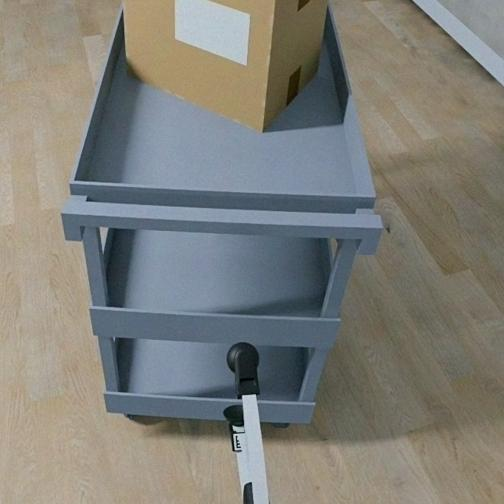

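Call:
move(
  blocking=false,
  cameras=[],
  r2={"base": {"translate_m": 0.255}, "pace": "slow", "contact_limits": {"translate_m": 0.3}},
)

Call:
wait(
  seconds=5,
  cameras=["r2_head_camera", "r2_wrist_camera"],
)

Call:
zoom_image(
  camera="r2_wrist_camera",
  region=[160, 120, 460, 360],
)

Scene clock: 2598.57 s.
move: r2 moving
r1.base_odometry: x=-1.368 y=+1.639 heading=+2.103
r1.turned_by_wheels: +0.000
r1.turned_by_imu: +0.000
r1.base_tilt: forward=-1.6 right=+1.3
r1.lidar_m: 1.12 1.22 4.29 0.25 0.25 - 0.25 0.37 3.66 1.06 1.40 2.66
r1.base_status: not commanded
r1.joint_positions: lift_m=+0.127 arm_m=+0.000 wrist_yaw_rad=+3.092 wrist_pitch_rad=+0.002 wrist_roll_rad=+0.000 gripper_m=+0.056
r1.joint_status: not commanded
r1.measured_speeds: translate_m=+0.000 strafe_m=+0.000 rotate_rad=+0.000 lift_m=+0.000 arm_m=+0.000 wrist_yaw_rad=+0.000 wrist_pitch_rad=+0.000 wrist_roll_rad=+0.000
r1.motor_effort: lift_m=+20(20) arm_m=+4(4) wheel_0=+0(0) wheel_1=+0(0) wheel_2=+0(0)
r1.servo_current: wrist_yaw_rad=46(59) wrist_pitch_rad=39(52) wrist_roll_rad=39(59) gripper_m=39(46)
r1.contact_limits: translate_m 0.8
r1.hand_pose: x=-0.1128 y=+0.1016 z=+0.3046 quat_wxyz=(+0.025, -0.001, +0.000, +1.000) (m; r1's base frame)
r1.wrist_depth_mm: 135 138 347 289 248 216 197 / 107 138 338 290 248 216 198 / 114 139 286 291 250 217 198 / 133 153 332 293 250 218 199 / 525 442 351 293 249 215 199 / 654 449 194 293 196 218 200 / 668 449 349 144 245 211 200
r2.base_odometry: x=-0.740 y=-2.602 heading=+0.848
r2.turned_by_wheels: +0.000
r2.turned_by_imu: +0.001
r2.base_tilt: forward=-0.7 right=+0.1
r2.lidar_m: 0.70 4.02 3.22 2.88 2.88 1.14 1.79 1.80 2.11 1.87 1.86 0.70
r2.base_status: translate_m moving
r2.joint_positions: lift_m=+0.685 arm_m=+0.000 wrist_yaw_rad=+0.003 wrist_pitch_rad=+0.007 wrist_roll_rad=+1.568 gripper_m=+0.100
r2.joint_status: not commanded
r2.measured_speeds: translate_m=+0.049 strafe_m=+0.000 rotate_rad=+0.001 lift_m=+0.000 arm_m=+0.000 wrist_yaw_rad=+0.000 wrist_pitch_rad=+0.000 wrist_roll_rad=+0.000
r2.motor_effort: lift_m=+20(20) arm_m=+4(4) wheel_0=+3(11) wheel_1=+6(6) wheel_2=-9(11)
r2.servo_current: wrist_yaw_rad=46(59) wrist_pitch_rad=52(52) wrist_roll_rad=46(59) gripper_m=46(59)
r2.contact_limits: translate_m 0.3
r2.hand_pose: x=+0.4595 y=-0.0867 z=+0.8610 quat_wxyz=(+0.708, +0.706, +0.003, -0.002) (m; r2's base frame)
r2.wrist_depth_mm: - - - - - 1661 1182 / - - - 496 - 1464 500 / - - 842 504 1118 - 508 / - - 778 512 1138 - 517 / - - 878 535 1078 - 525 / - - 195 535 191 544 549 / - - - - - 1576 1078
pictures: none
No camera images: "cameras" was empty.

Scene clock: 2601.90 s.
earlier move: r2 done
r1.base_odometry: x=-1.368 y=+1.639 heading=+2.103
r1.turned_by_wheels: +0.000
r1.turned_by_imu: +0.000
r1.base_tilt: forward=-1.6 right=+1.3
r1.lidar_m: 1.36 1.36 4.26 0.25 0.25 - 0.25 0.37 3.66 1.08 1.40 2.66
r1.base_status: not commanded
r1.joint_positions: lift_m=+0.127 arm_m=+0.000 wrist_yaw_rad=+3.092 wrist_pitch_rad=+0.002 wrist_roll_rad=+0.000 gripper_m=+0.056
r1.joint_status: not commanded
r1.measured_speeds: translate_m=+0.000 strafe_m=+0.000 rotate_rad=+0.000 lift_m=+0.000 arm_m=+0.000 wrist_yaw_rad=+0.000 wrist_pitch_rad=+0.000 wrist_roll_rad=+0.000
r1.motor_effort: lift_m=+20(20) arm_m=+4(4) wheel_0=+0(1) wheel_1=+0(0) wheel_2=+0(0)
r1.servo_current: wrist_yaw_rad=52(72) wrist_pitch_rad=46(52) wrist_roll_rad=52(72) gripper_m=39(52)
r1.contact_limits: translate_m 0.8
r1.hand_pose: x=-0.1128 y=+0.1016 z=+0.3046 quat_wxyz=(+0.025, -0.001, +0.000, +1.000) (m; r1's base frame)
r1.wrist_depth_mm: 135 138 349 289 247 216 197 / 107 138 342 290 248 217 198 / 114 138 287 291 249 217 199 / 133 153 332 291 251 219 199 / 530 445 353 291 251 214 199 / 661 449 193 293 196 218 200 / 654 452 345 143 247 211 200
r2.base_odometry: x=-0.579 y=-2.420 heading=+0.848
r2.turned_by_wheels: +0.000
r2.turned_by_imu: +0.000
r2.base_tilt: forward=-0.7 right=+0.0
r2.lidar_m: 0.44 0.52 3.31 2.94 2.93 1.36 1.52 2.02 2.04 1.80 1.81 0.48
r2.base_status: done
r2.joint_positions: lift_m=+0.685 arm_m=+0.000 wrist_yaw_rad=+0.003 wrist_pitch_rad=+0.007 wrist_roll_rad=+1.568 gripper_m=+0.100
r2.joint_status: not commanded
r2.measured_speeds: translate_m=+0.000 strafe_m=+0.000 rotate_rad=+0.000 lift_m=+0.000 arm_m=+0.000 wrist_yaw_rad=+0.000 wrist_pitch_rad=+0.000 wrist_roll_rad=+0.000
r2.motor_effort: lift_m=+20(20) arm_m=+4(4) wheel_0=+4(11) wheel_1=+4(7) wheel_2=-7(11)
r2.servo_current: wrist_yaw_rad=59(65) wrist_pitch_rad=46(52) wrist_roll_rad=39(65) gripper_m=46(59)
r2.contact_limits: translate_m 0.3
r2.hand_pose: x=+0.4595 y=-0.0867 z=+0.8610 quat_wxyz=(+0.708, +0.706, +0.003, -0.002) (m; r2's base frame)
r2.wrist_depth_mm: - - - 203 258 1661 1160 / - - - 206 264 820 - / - - 525 211 268 866 - / - - 525 214 276 - - / - - 585 278 278 - - / - - 196 223 196 - - / - - - - - 1661 500
wait: 3.33 of 5 s (r2 has come to rest)
pictures: r2_head_camera, r2_wrist_camera
Images, in order (width x height): r2_head_camera 420x560, r2_wrist_camera 616x392.

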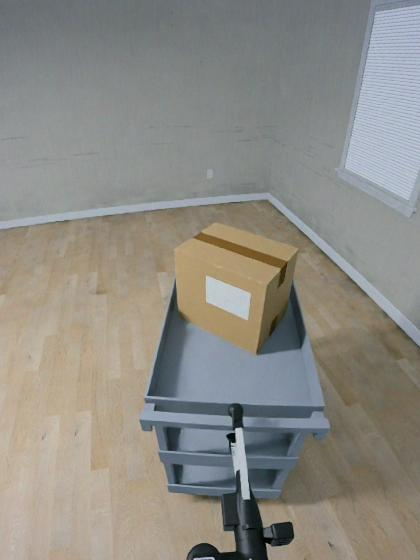

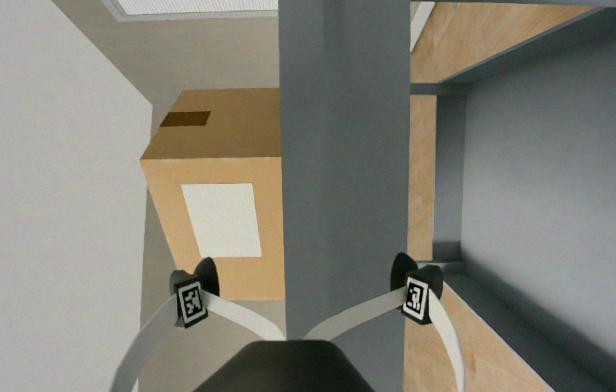

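Scaled by 1.680.

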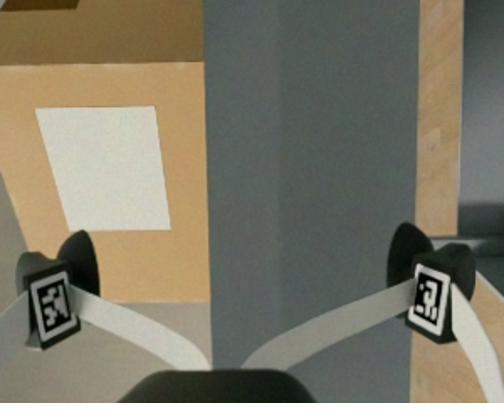

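Call:
move(
  blocking=false,
  cameras=[],
  r2={"base": {"translate_m": 0.015}, "pace": "slow", "contact_limits": {"translate_m": 0.3}},
)

Call:
wait(
  seconds=2,
  cameras=[],
)

Call:
move(
  blocking=false,
  cameras=[],
  r2={"joints": {"gripper_m": -0.012}},
)

Call:
wait(
  seconds=4,
  cameras=["r2_head_camera", "r2_wrist_camera", "r2_head_right_camera", "r2_head_left_camera"],
)

Scene clock: 2611.57 s.
move: r2 moving
r1.base_odometry: x=-1.368 y=+1.639 heading=+2.103
r1.turned_by_wheels: +0.000
r1.turned_by_imu: +0.000
r1.base_tilt: forward=-1.6 right=+1.3
r1.lidar_m: 1.35 1.36 4.24 0.25 0.25 - 0.25 0.38 3.65 1.06 1.39 2.65
r1.base_status: not commanded
r1.joint_positions: lift_m=+0.127 arm_m=+0.000 wrist_yaw_rad=+3.092 wrist_pitch_rad=+0.002 wrist_roll_rad=+0.000 gripper_m=+0.056
r1.joint_status: not commanded
r1.measured_speeds: translate_m=+0.000 strafe_m=+0.000 rotate_rad=+0.000 lift_m=+0.000 arm_m=+0.000 wrist_yaw_rad=+0.000 wrist_pitch_rad=+0.000 wrist_roll_rad=+0.000
r1.motor_effort: lift_m=+20(20) arm_m=+4(4) wheel_0=+0(1) wheel_1=+0(0) wheel_2=+0(0)
r1.servo_current: wrist_yaw_rad=46(72) wrist_pitch_rad=46(46) wrist_roll_rad=52(65) gripper_m=39(46)
r1.contact_limits: translate_m 0.8
r1.hand_pose: x=-0.1128 y=+0.1016 z=+0.3046 quat_wxyz=(+0.025, -0.001, +0.000, +1.000) (m; r1's base frame)
r1.wrist_depth_mm: 136 137 347 290 247 216 197 / 107 138 340 289 249 216 198 / 114 139 286 290 250 217 198 / 133 153 332 293 250 216 199 / 530 449 351 293 252 215 200 / 654 449 193 294 197 219 200 / 661 449 345 144 246 211 200
r2.base_odometry: x=-0.572 y=-2.412 heading=+0.848
r2.turned_by_wheels: +0.000
r2.turned_by_imu: +0.001
r2.base_tilt: forward=-0.6 right=+0.1
r2.lidar_m: 0.43 0.48 3.33 2.93 2.95 1.34 1.55 2.05 2.04 1.81 1.82 0.47
r2.base_status: translate_m moving
r2.joint_positions: lift_m=+0.685 arm_m=+0.000 wrist_yaw_rad=+0.003 wrist_pitch_rad=+0.007 wrist_roll_rad=+1.568 gripper_m=+0.100
r2.joint_status: not commanded
r2.measured_speeds: translate_m=+0.028 strafe_m=+0.000 rotate_rad=+0.000 lift_m=+0.000 arm_m=+0.000 wrist_yaw_rad=+0.000 wrist_pitch_rad=+0.000 wrist_roll_rad=+0.000
r2.motor_effort: lift_m=+20(20) arm_m=+4(4) wheel_0=+5(7) wheel_1=+4(7) wheel_2=-6(11)
r2.servo_current: wrist_yaw_rad=46(46) wrist_pitch_rad=46(59) wrist_roll_rad=46(52) gripper_m=52(52)
r2.contact_limits: translate_m 0.3
r2.hand_pose: x=+0.4595 y=-0.0867 z=+0.8610 quat_wxyz=(+0.708, +0.706, +0.003, -0.002) (m; r2's base frame)
r2.wrist_depth_mm: - - - 192 248 1708 1182 / - - - 196 253 842 - / - - 508 200 259 854 - / - - 517 204 263 866 - / - - 569 209 267 - - / - - 196 212 196 - - / - - - - - 1756 500
pictures: none
No camera images: "cameras" was empty.

Scene clock: 2612.13 s.
earlier move: r2 done
r1.base_odometry: x=-1.368 y=+1.639 heading=+2.103
r1.turned_by_wheels: +0.000
r1.turned_by_imu: +0.000
r1.base_tilt: forward=-1.6 right=+1.3
r1.lidar_m: 1.37 1.39 4.25 0.25 0.25 - 0.25 0.35 3.65 1.06 1.43 2.66
r1.base_status: not commanded
r1.joint_positions: lift_m=+0.127 arm_m=+0.000 wrist_yaw_rad=+3.092 wrist_pitch_rad=+0.002 wrist_roll_rad=+0.000 gripper_m=+0.056
r1.joint_status: not commanded
r1.measured_speeds: translate_m=+0.000 strafe_m=+0.000 rotate_rad=+0.000 lift_m=+0.000 arm_m=+0.000 wrist_yaw_rad=+0.000 wrist_pitch_rad=+0.000 wrist_roll_rad=+0.000
r1.motor_effort: lift_m=+20(20) arm_m=+4(4) wheel_0=+0(1) wheel_1=+0(0) wheel_2=+0(0)
r1.servo_current: wrist_yaw_rad=39(72) wrist_pitch_rad=46(46) wrist_roll_rad=52(72) gripper_m=46(46)
r1.contact_limits: translate_m 0.8
r1.hand_pose: x=-0.1128 y=+0.1016 z=+0.3046 quat_wxyz=(+0.025, -0.001, +0.000, +1.000) (m; r1's base frame)
r1.wrist_depth_mm: 136 138 347 290 248 216 197 / 107 138 338 291 250 216 197 / 114 138 286 290 250 217 198 / 133 153 332 290 250 217 199 / 525 442 355 293 250 215 200 / 654 445 193 293 196 218 200 / 668 449 345 143 246 211 199
r2.base_odometry: x=-0.569 y=-2.409 heading=+0.848
r2.turned_by_wheels: +0.000
r2.turned_by_imu: +0.000
r2.base_tilt: forward=-0.7 right=+0.1
r2.lidar_m: 0.45 0.48 3.32 2.93 2.96 1.37 1.48 2.04 2.02 1.80 1.80 0.45
r2.base_status: done
r2.joint_positions: lift_m=+0.685 arm_m=+0.000 wrist_yaw_rad=+0.003 wrist_pitch_rad=+0.007 wrist_roll_rad=+1.568 gripper_m=+0.100
r2.joint_status: not commanded
r2.measured_speeds: translate_m=+0.000 strafe_m=+0.000 rotate_rad=+0.000 lift_m=+0.000 arm_m=+0.000 wrist_yaw_rad=+0.000 wrist_pitch_rad=+0.000 wrist_roll_rad=+0.000
r2.motor_effort: lift_m=+20(20) arm_m=+4(4) wheel_0=+5(7) wheel_1=+5(7) wheel_2=-6(11)
r2.servo_current: wrist_yaw_rad=52(52) wrist_pitch_rad=46(59) wrist_roll_rad=52(59) gripper_m=46(59)
r2.contact_limits: translate_m 0.3
r2.hand_pose: x=+0.4595 y=-0.0867 z=+0.8610 quat_wxyz=(+0.708, +0.706, +0.003, -0.002) (m; r2's base frame)
r2.wrist_depth_mm: - - - 188 245 1708 1138 / - - - 191 249 842 - / - - 508 196 253 842 - / - - 508 199 258 866 - / - - 564 204 264 - - / - - 196 206 196 - - / - - - - 276 1756 496
wait: 0.57 of 2 s (r2 has come to rest)
pictures: none
No camera images: "cameras" was empty.

Scene clock: 2612.63 s.
move: r2 moving
r1.base_odometry: x=-1.368 y=+1.639 heading=+2.103
r1.turned_by_wheels: +0.000
r1.turned_by_imu: +0.000
r1.base_tilt: forward=-1.6 right=+1.3
r1.lidar_m: 1.36 1.40 4.26 0.25 0.25 - 0.25 0.37 3.65 1.07 1.37 2.64
r1.base_status: not commanded
r1.joint_positions: lift_m=+0.127 arm_m=+0.000 wrist_yaw_rad=+3.092 wrist_pitch_rad=+0.002 wrist_roll_rad=+0.000 gripper_m=+0.056
r1.joint_status: not commanded
r1.measured_speeds: translate_m=+0.000 strafe_m=+0.000 rotate_rad=+0.000 lift_m=+0.000 arm_m=+0.000 wrist_yaw_rad=+0.000 wrist_pitch_rad=+0.000 wrist_roll_rad=+0.000
r1.motor_effort: lift_m=+20(20) arm_m=+4(4) wheel_0=+0(1) wheel_1=+0(0) wheel_2=+0(0)
r1.servo_current: wrist_yaw_rad=59(65) wrist_pitch_rad=46(46) wrist_roll_rad=39(59) gripper_m=39(46)
r1.contact_limits: translate_m 0.8
r1.hand_pose: x=-0.1128 y=+0.1016 z=+0.3046 quat_wxyz=(+0.025, -0.001, +0.000, +1.000) (m; r1's base frame)
r1.wrist_depth_mm: 136 138 347 290 249 216 198 / 107 138 338 289 248 217 198 / 114 139 286 291 248 216 199 / 133 153 332 293 249 218 198 / 535 445 351 291 251 215 200 / 647 445 193 294 197 219 200 / 668 449 343 143 246 211 199
r2.base_odometry: x=-0.569 y=-2.409 heading=+0.848
r2.turned_by_wheels: +0.000
r2.turned_by_imu: +0.000
r2.base_tilt: forward=-0.7 right=+0.1
r2.lidar_m: 0.43 0.50 3.30 2.94 2.97 1.36 1.52 2.04 2.04 1.81 1.81 0.44
r2.base_status: not commanded
r2.joint_positions: lift_m=+0.685 arm_m=+0.000 wrist_yaw_rad=+0.003 wrist_pitch_rad=+0.007 wrist_roll_rad=+1.568 gripper_m=+0.083
r2.joint_status: gripper_m moving
r2.measured_speeds: translate_m=+0.000 strafe_m=+0.000 rotate_rad=+0.000 lift_m=+0.000 arm_m=+0.000 wrist_yaw_rad=+0.000 wrist_pitch_rad=+0.000 wrist_roll_rad=+0.000
r2.motor_effort: lift_m=+20(20) arm_m=+4(4) wheel_0=+5(5) wheel_1=+5(6) wheel_2=-6(6)
r2.servo_current: wrist_yaw_rad=46(59) wrist_pitch_rad=52(59) wrist_roll_rad=39(52) gripper_m=111(111)
r2.contact_limits: translate_m 0.3
r2.hand_pose: x=+0.4595 y=-0.0867 z=+0.8610 quat_wxyz=(+0.708, +0.706, +0.003, -0.002) (m; r2's base frame)
r2.wrist_depth_mm: - - - 189 244 1661 1182 / - - - 191 250 831 - / - - 508 196 254 854 - / - - 512 200 260 854 - / - - 569 204 264 - - / - - 194 208 198 - - / - - - - 276 1708 496
pictures: none
No camera images: "cameras" was empty.

Scene clock: 2614.00 s.
earlier move: r2 done
r1.base_odometry: x=-1.368 y=+1.639 heading=+2.103
r1.turned_by_wheels: +0.000
r1.turned_by_imu: +0.000
r1.base_tilt: forward=-1.6 right=+1.3
r1.lidar_m: 1.36 1.37 4.21 0.25 0.25 - 0.25 0.37 3.65 1.06 1.39 2.67
r1.base_status: not commanded
r1.joint_positions: lift_m=+0.127 arm_m=+0.000 wrist_yaw_rad=+3.092 wrist_pitch_rad=+0.002 wrist_roll_rad=+0.000 gripper_m=+0.056
r1.joint_status: not commanded
r1.measured_speeds: translate_m=+0.000 strafe_m=+0.000 rotate_rad=+0.000 lift_m=+0.000 arm_m=+0.000 wrist_yaw_rad=+0.000 wrist_pitch_rad=+0.000 wrist_roll_rad=+0.000
r1.motor_effort: lift_m=+20(20) arm_m=+4(4) wheel_0=-1(1) wheel_1=+0(1) wheel_2=+0(0)
r1.servo_current: wrist_yaw_rad=33(72) wrist_pitch_rad=39(59) wrist_roll_rad=39(65) gripper_m=46(46)
r1.contact_limits: translate_m 0.8
r1.hand_pose: x=-0.1128 y=+0.1016 z=+0.3046 quat_wxyz=(+0.025, -0.001, +0.000, +1.000) (m; r1's base frame)
r1.wrist_depth_mm: 136 138 347 290 248 216 197 / 107 138 340 290 249 216 198 / 114 138 289 291 249 218 198 / 133 153 332 291 249 217 199 / 525 445 353 293 250 213 200 / 654 449 193 293 197 219 199 / 668 445 345 143 247 211 200
r2.base_odometry: x=-0.569 y=-2.409 heading=+0.848
r2.turned_by_wheels: +0.000
r2.turned_by_imu: +0.000
r2.base_tilt: forward=-0.7 right=+0.1
r2.lidar_m: 0.42 0.48 3.28 2.94 2.95 1.38 1.49 2.06 2.06 1.80 1.80 0.44
r2.base_status: not commanded
r2.joint_positions: lift_m=+0.685 arm_m=+0.000 wrist_yaw_rad=+0.003 wrist_pitch_rad=+0.007 wrist_roll_rad=+1.568 gripper_m=-0.010
r2.joint_status: all done
r2.measured_speeds: translate_m=+0.000 strafe_m=+0.000 rotate_rad=+0.000 lift_m=+0.000 arm_m=+0.000 wrist_yaw_rad=+0.000 wrist_pitch_rad=+0.000 wrist_roll_rad=+0.000
r2.motor_effort: lift_m=+20(20) arm_m=+4(4) wheel_0=+4(5) wheel_1=+5(6) wheel_2=-5(7)
r2.servo_current: wrist_yaw_rad=46(59) wrist_pitch_rad=52(59) wrist_roll_rad=46(65) gripper_m=111(228)
r2.contact_limits: translate_m 0.3
r2.hand_pose: x=+0.4595 y=-0.0867 z=+0.8610 quat_wxyz=(+0.708, +0.706, +0.003, -0.002) (m; r2's base frame)
r2.wrist_depth_mm: - - - 186 242 1661 1160 / - - - 189 247 820 - / - - 508 193 251 842 - / - - 504 196 256 854 - / - - 569 200 260 866 - / - - 188 202 180 - - / - - - - 268 1618 500
wait: 1.37 of 4 s (r2 has come to rest)
pictures: r2_head_camera, r2_head_left_camera, r2_head_right_camera, r2_wrist_camera
Images, in order (width x height): r2_head_camera 420x560, r2_head_left_camera 420x672, r2_head_right_camera 420x672, r2_wrist_camera 616x392.

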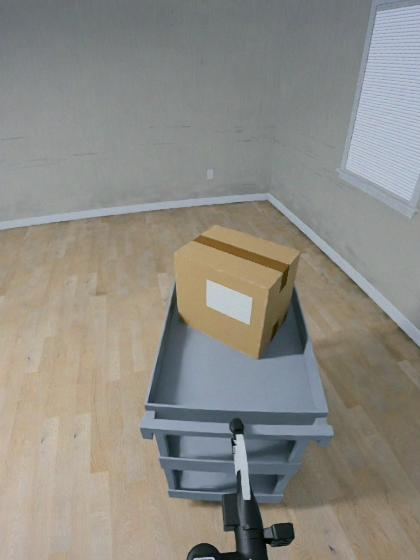

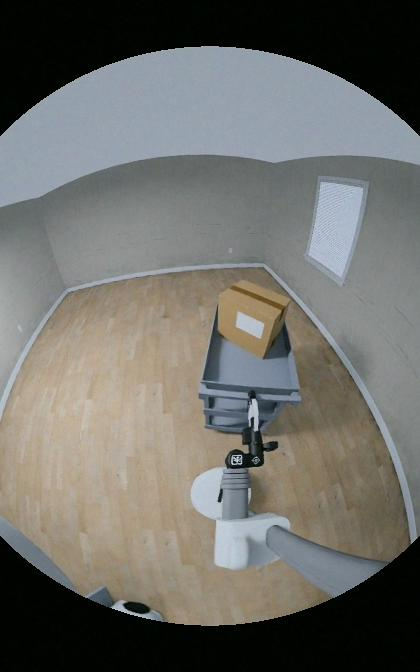

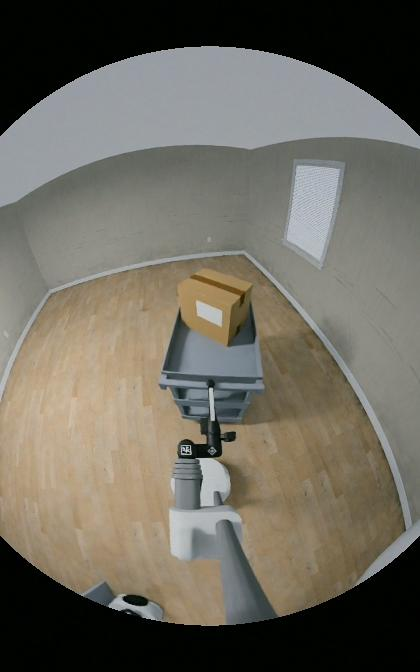

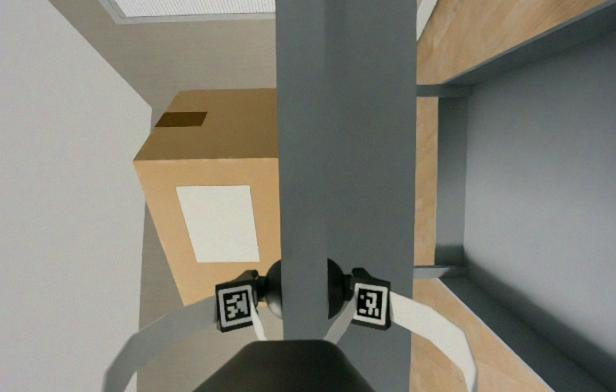

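Call:
wait(
  seconds=0,
  cameras=["r1_head_camera", "r1_head_left_camera", "r1_head_right_camera", "r1_wrist_camera"],
)

Scene clock: 2667.23 s.
r1.base_odometry: x=-1.368 y=+1.639 heading=+2.103
r1.turned_by_wheels: +0.000
r1.turned_by_imu: +0.000
r1.base_tilt: forward=-1.6 right=+1.3
r1.lidar_m: 1.36 1.40 4.26 0.25 0.25 - 0.25 0.37 3.65 1.07 1.40 2.66
r1.base_status: not commanded
r1.joint_positions: lift_m=+0.127 arm_m=+0.000 wrist_yaw_rad=+3.092 wrist_pitch_rad=+0.002 wrist_roll_rad=+0.000 gripper_m=+0.056
r1.joint_status: not commanded
r1.measured_speeds: translate_m=+0.000 strafe_m=+0.000 rotate_rad=+0.000 lift_m=+0.000 arm_m=+0.000 wrist_yaw_rad=+0.000 wrist_pitch_rad=+0.000 wrist_roll_rad=+0.000
r1.motor_effort: lift_m=+20(20) arm_m=+4(4) wheel_0=+0(1) wheel_1=+0(1) wheel_2=+0(0)
r1.servo_current: wrist_yaw_rad=39(72) wrist_pitch_rad=39(59) wrist_roll_rad=46(65) gripper_m=39(46)
r1.contact_limits: translate_m 0.8
r1.hand_pose: x=-0.1128 y=+0.1016 z=+0.3046 quat_wxyz=(+0.025, -0.001, +0.000, +1.000) (m; r1's base frame)
r1.wrist_depth_mm: 136 138 349 289 248 216 198 / 107 138 338 289 249 216 198 / 114 138 287 293 250 218 198 / 133 153 330 291 250 217 199 / 525 442 353 291 252 213 200 / 647 449 193 293 197 219 200 / 661 452 345 143 246 211 199
r2.base_odometry: x=-0.569 y=-2.409 heading=+0.848
r2.turned_by_wheels: +0.000
r2.turned_by_imu: +0.000
r2.base_tilt: forward=-0.7 right=+0.1
r2.lidar_m: 0.42 0.46 3.33 2.92 2.94 1.37 1.53 2.05 2.02 1.81 1.79 0.45
r2.base_status: not commanded
r2.joint_positions: lift_m=+0.685 arm_m=+0.000 wrist_yaw_rad=+0.003 wrist_pitch_rad=+0.007 wrist_roll_rad=+1.568 gripper_m=-0.010
r2.joint_status: all done
r2.measured_speeds: translate_m=+0.000 strafe_m=+0.000 rotate_rad=+0.000 lift_m=+0.000 arm_m=+0.000 wrist_yaw_rad=+0.000 wrist_pitch_rad=+0.000 wrist_roll_rad=+0.000
r2.motor_effort: lift_m=+20(20) arm_m=+4(4) wheel_0=+3(5) wheel_1=+5(6) wheel_2=-5(7)
r2.servo_current: wrist_yaw_rad=39(59) wrist_pitch_rad=46(59) wrist_roll_rad=52(65) gripper_m=117(228)
r2.contact_limits: translate_m 0.3
r2.hand_pose: x=+0.4595 y=-0.0867 z=+0.8610 quat_wxyz=(+0.708, +0.706, +0.003, -0.002) (m; r2's base frame)
r2.wrist_depth_mm: - - - 186 242 1661 1160 / - - - 189 246 820 - / - - 512 193 252 842 - / - - 504 196 255 866 - / - - 569 200 260 866 - / - - 188 202 180 - - / - - - - 268 1618 496
pictures: r1_head_camera, r1_head_left_camera, r1_head_right_camera, r1_wrist_camera
Images, in order (width x height): r1_head_camera 420x560, r1_head_left_camera 420x672, r1_head_right_camera 420x672, r1_wrist_camera 616x392.

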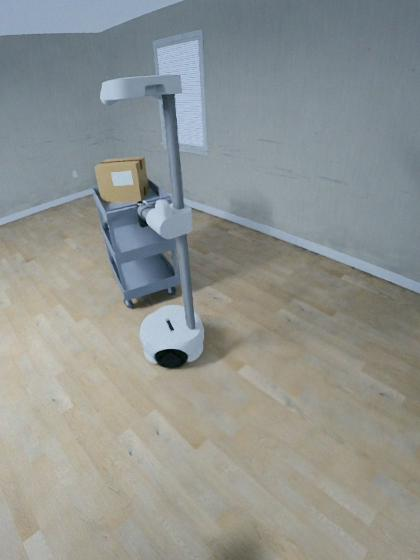

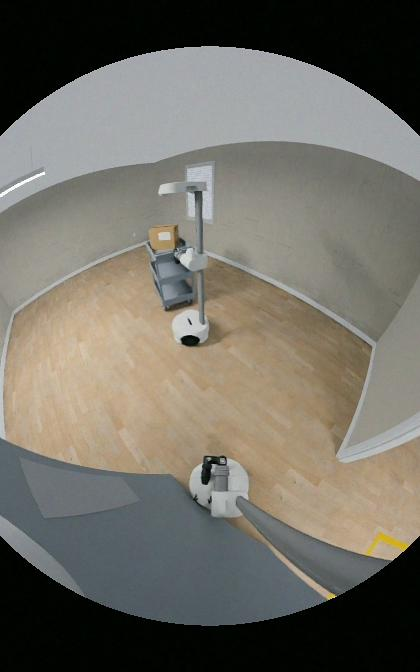

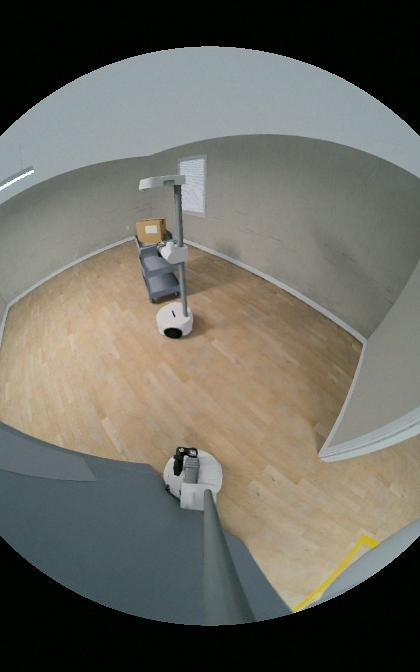

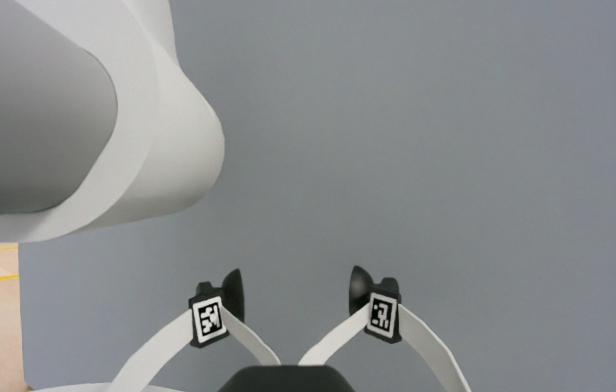

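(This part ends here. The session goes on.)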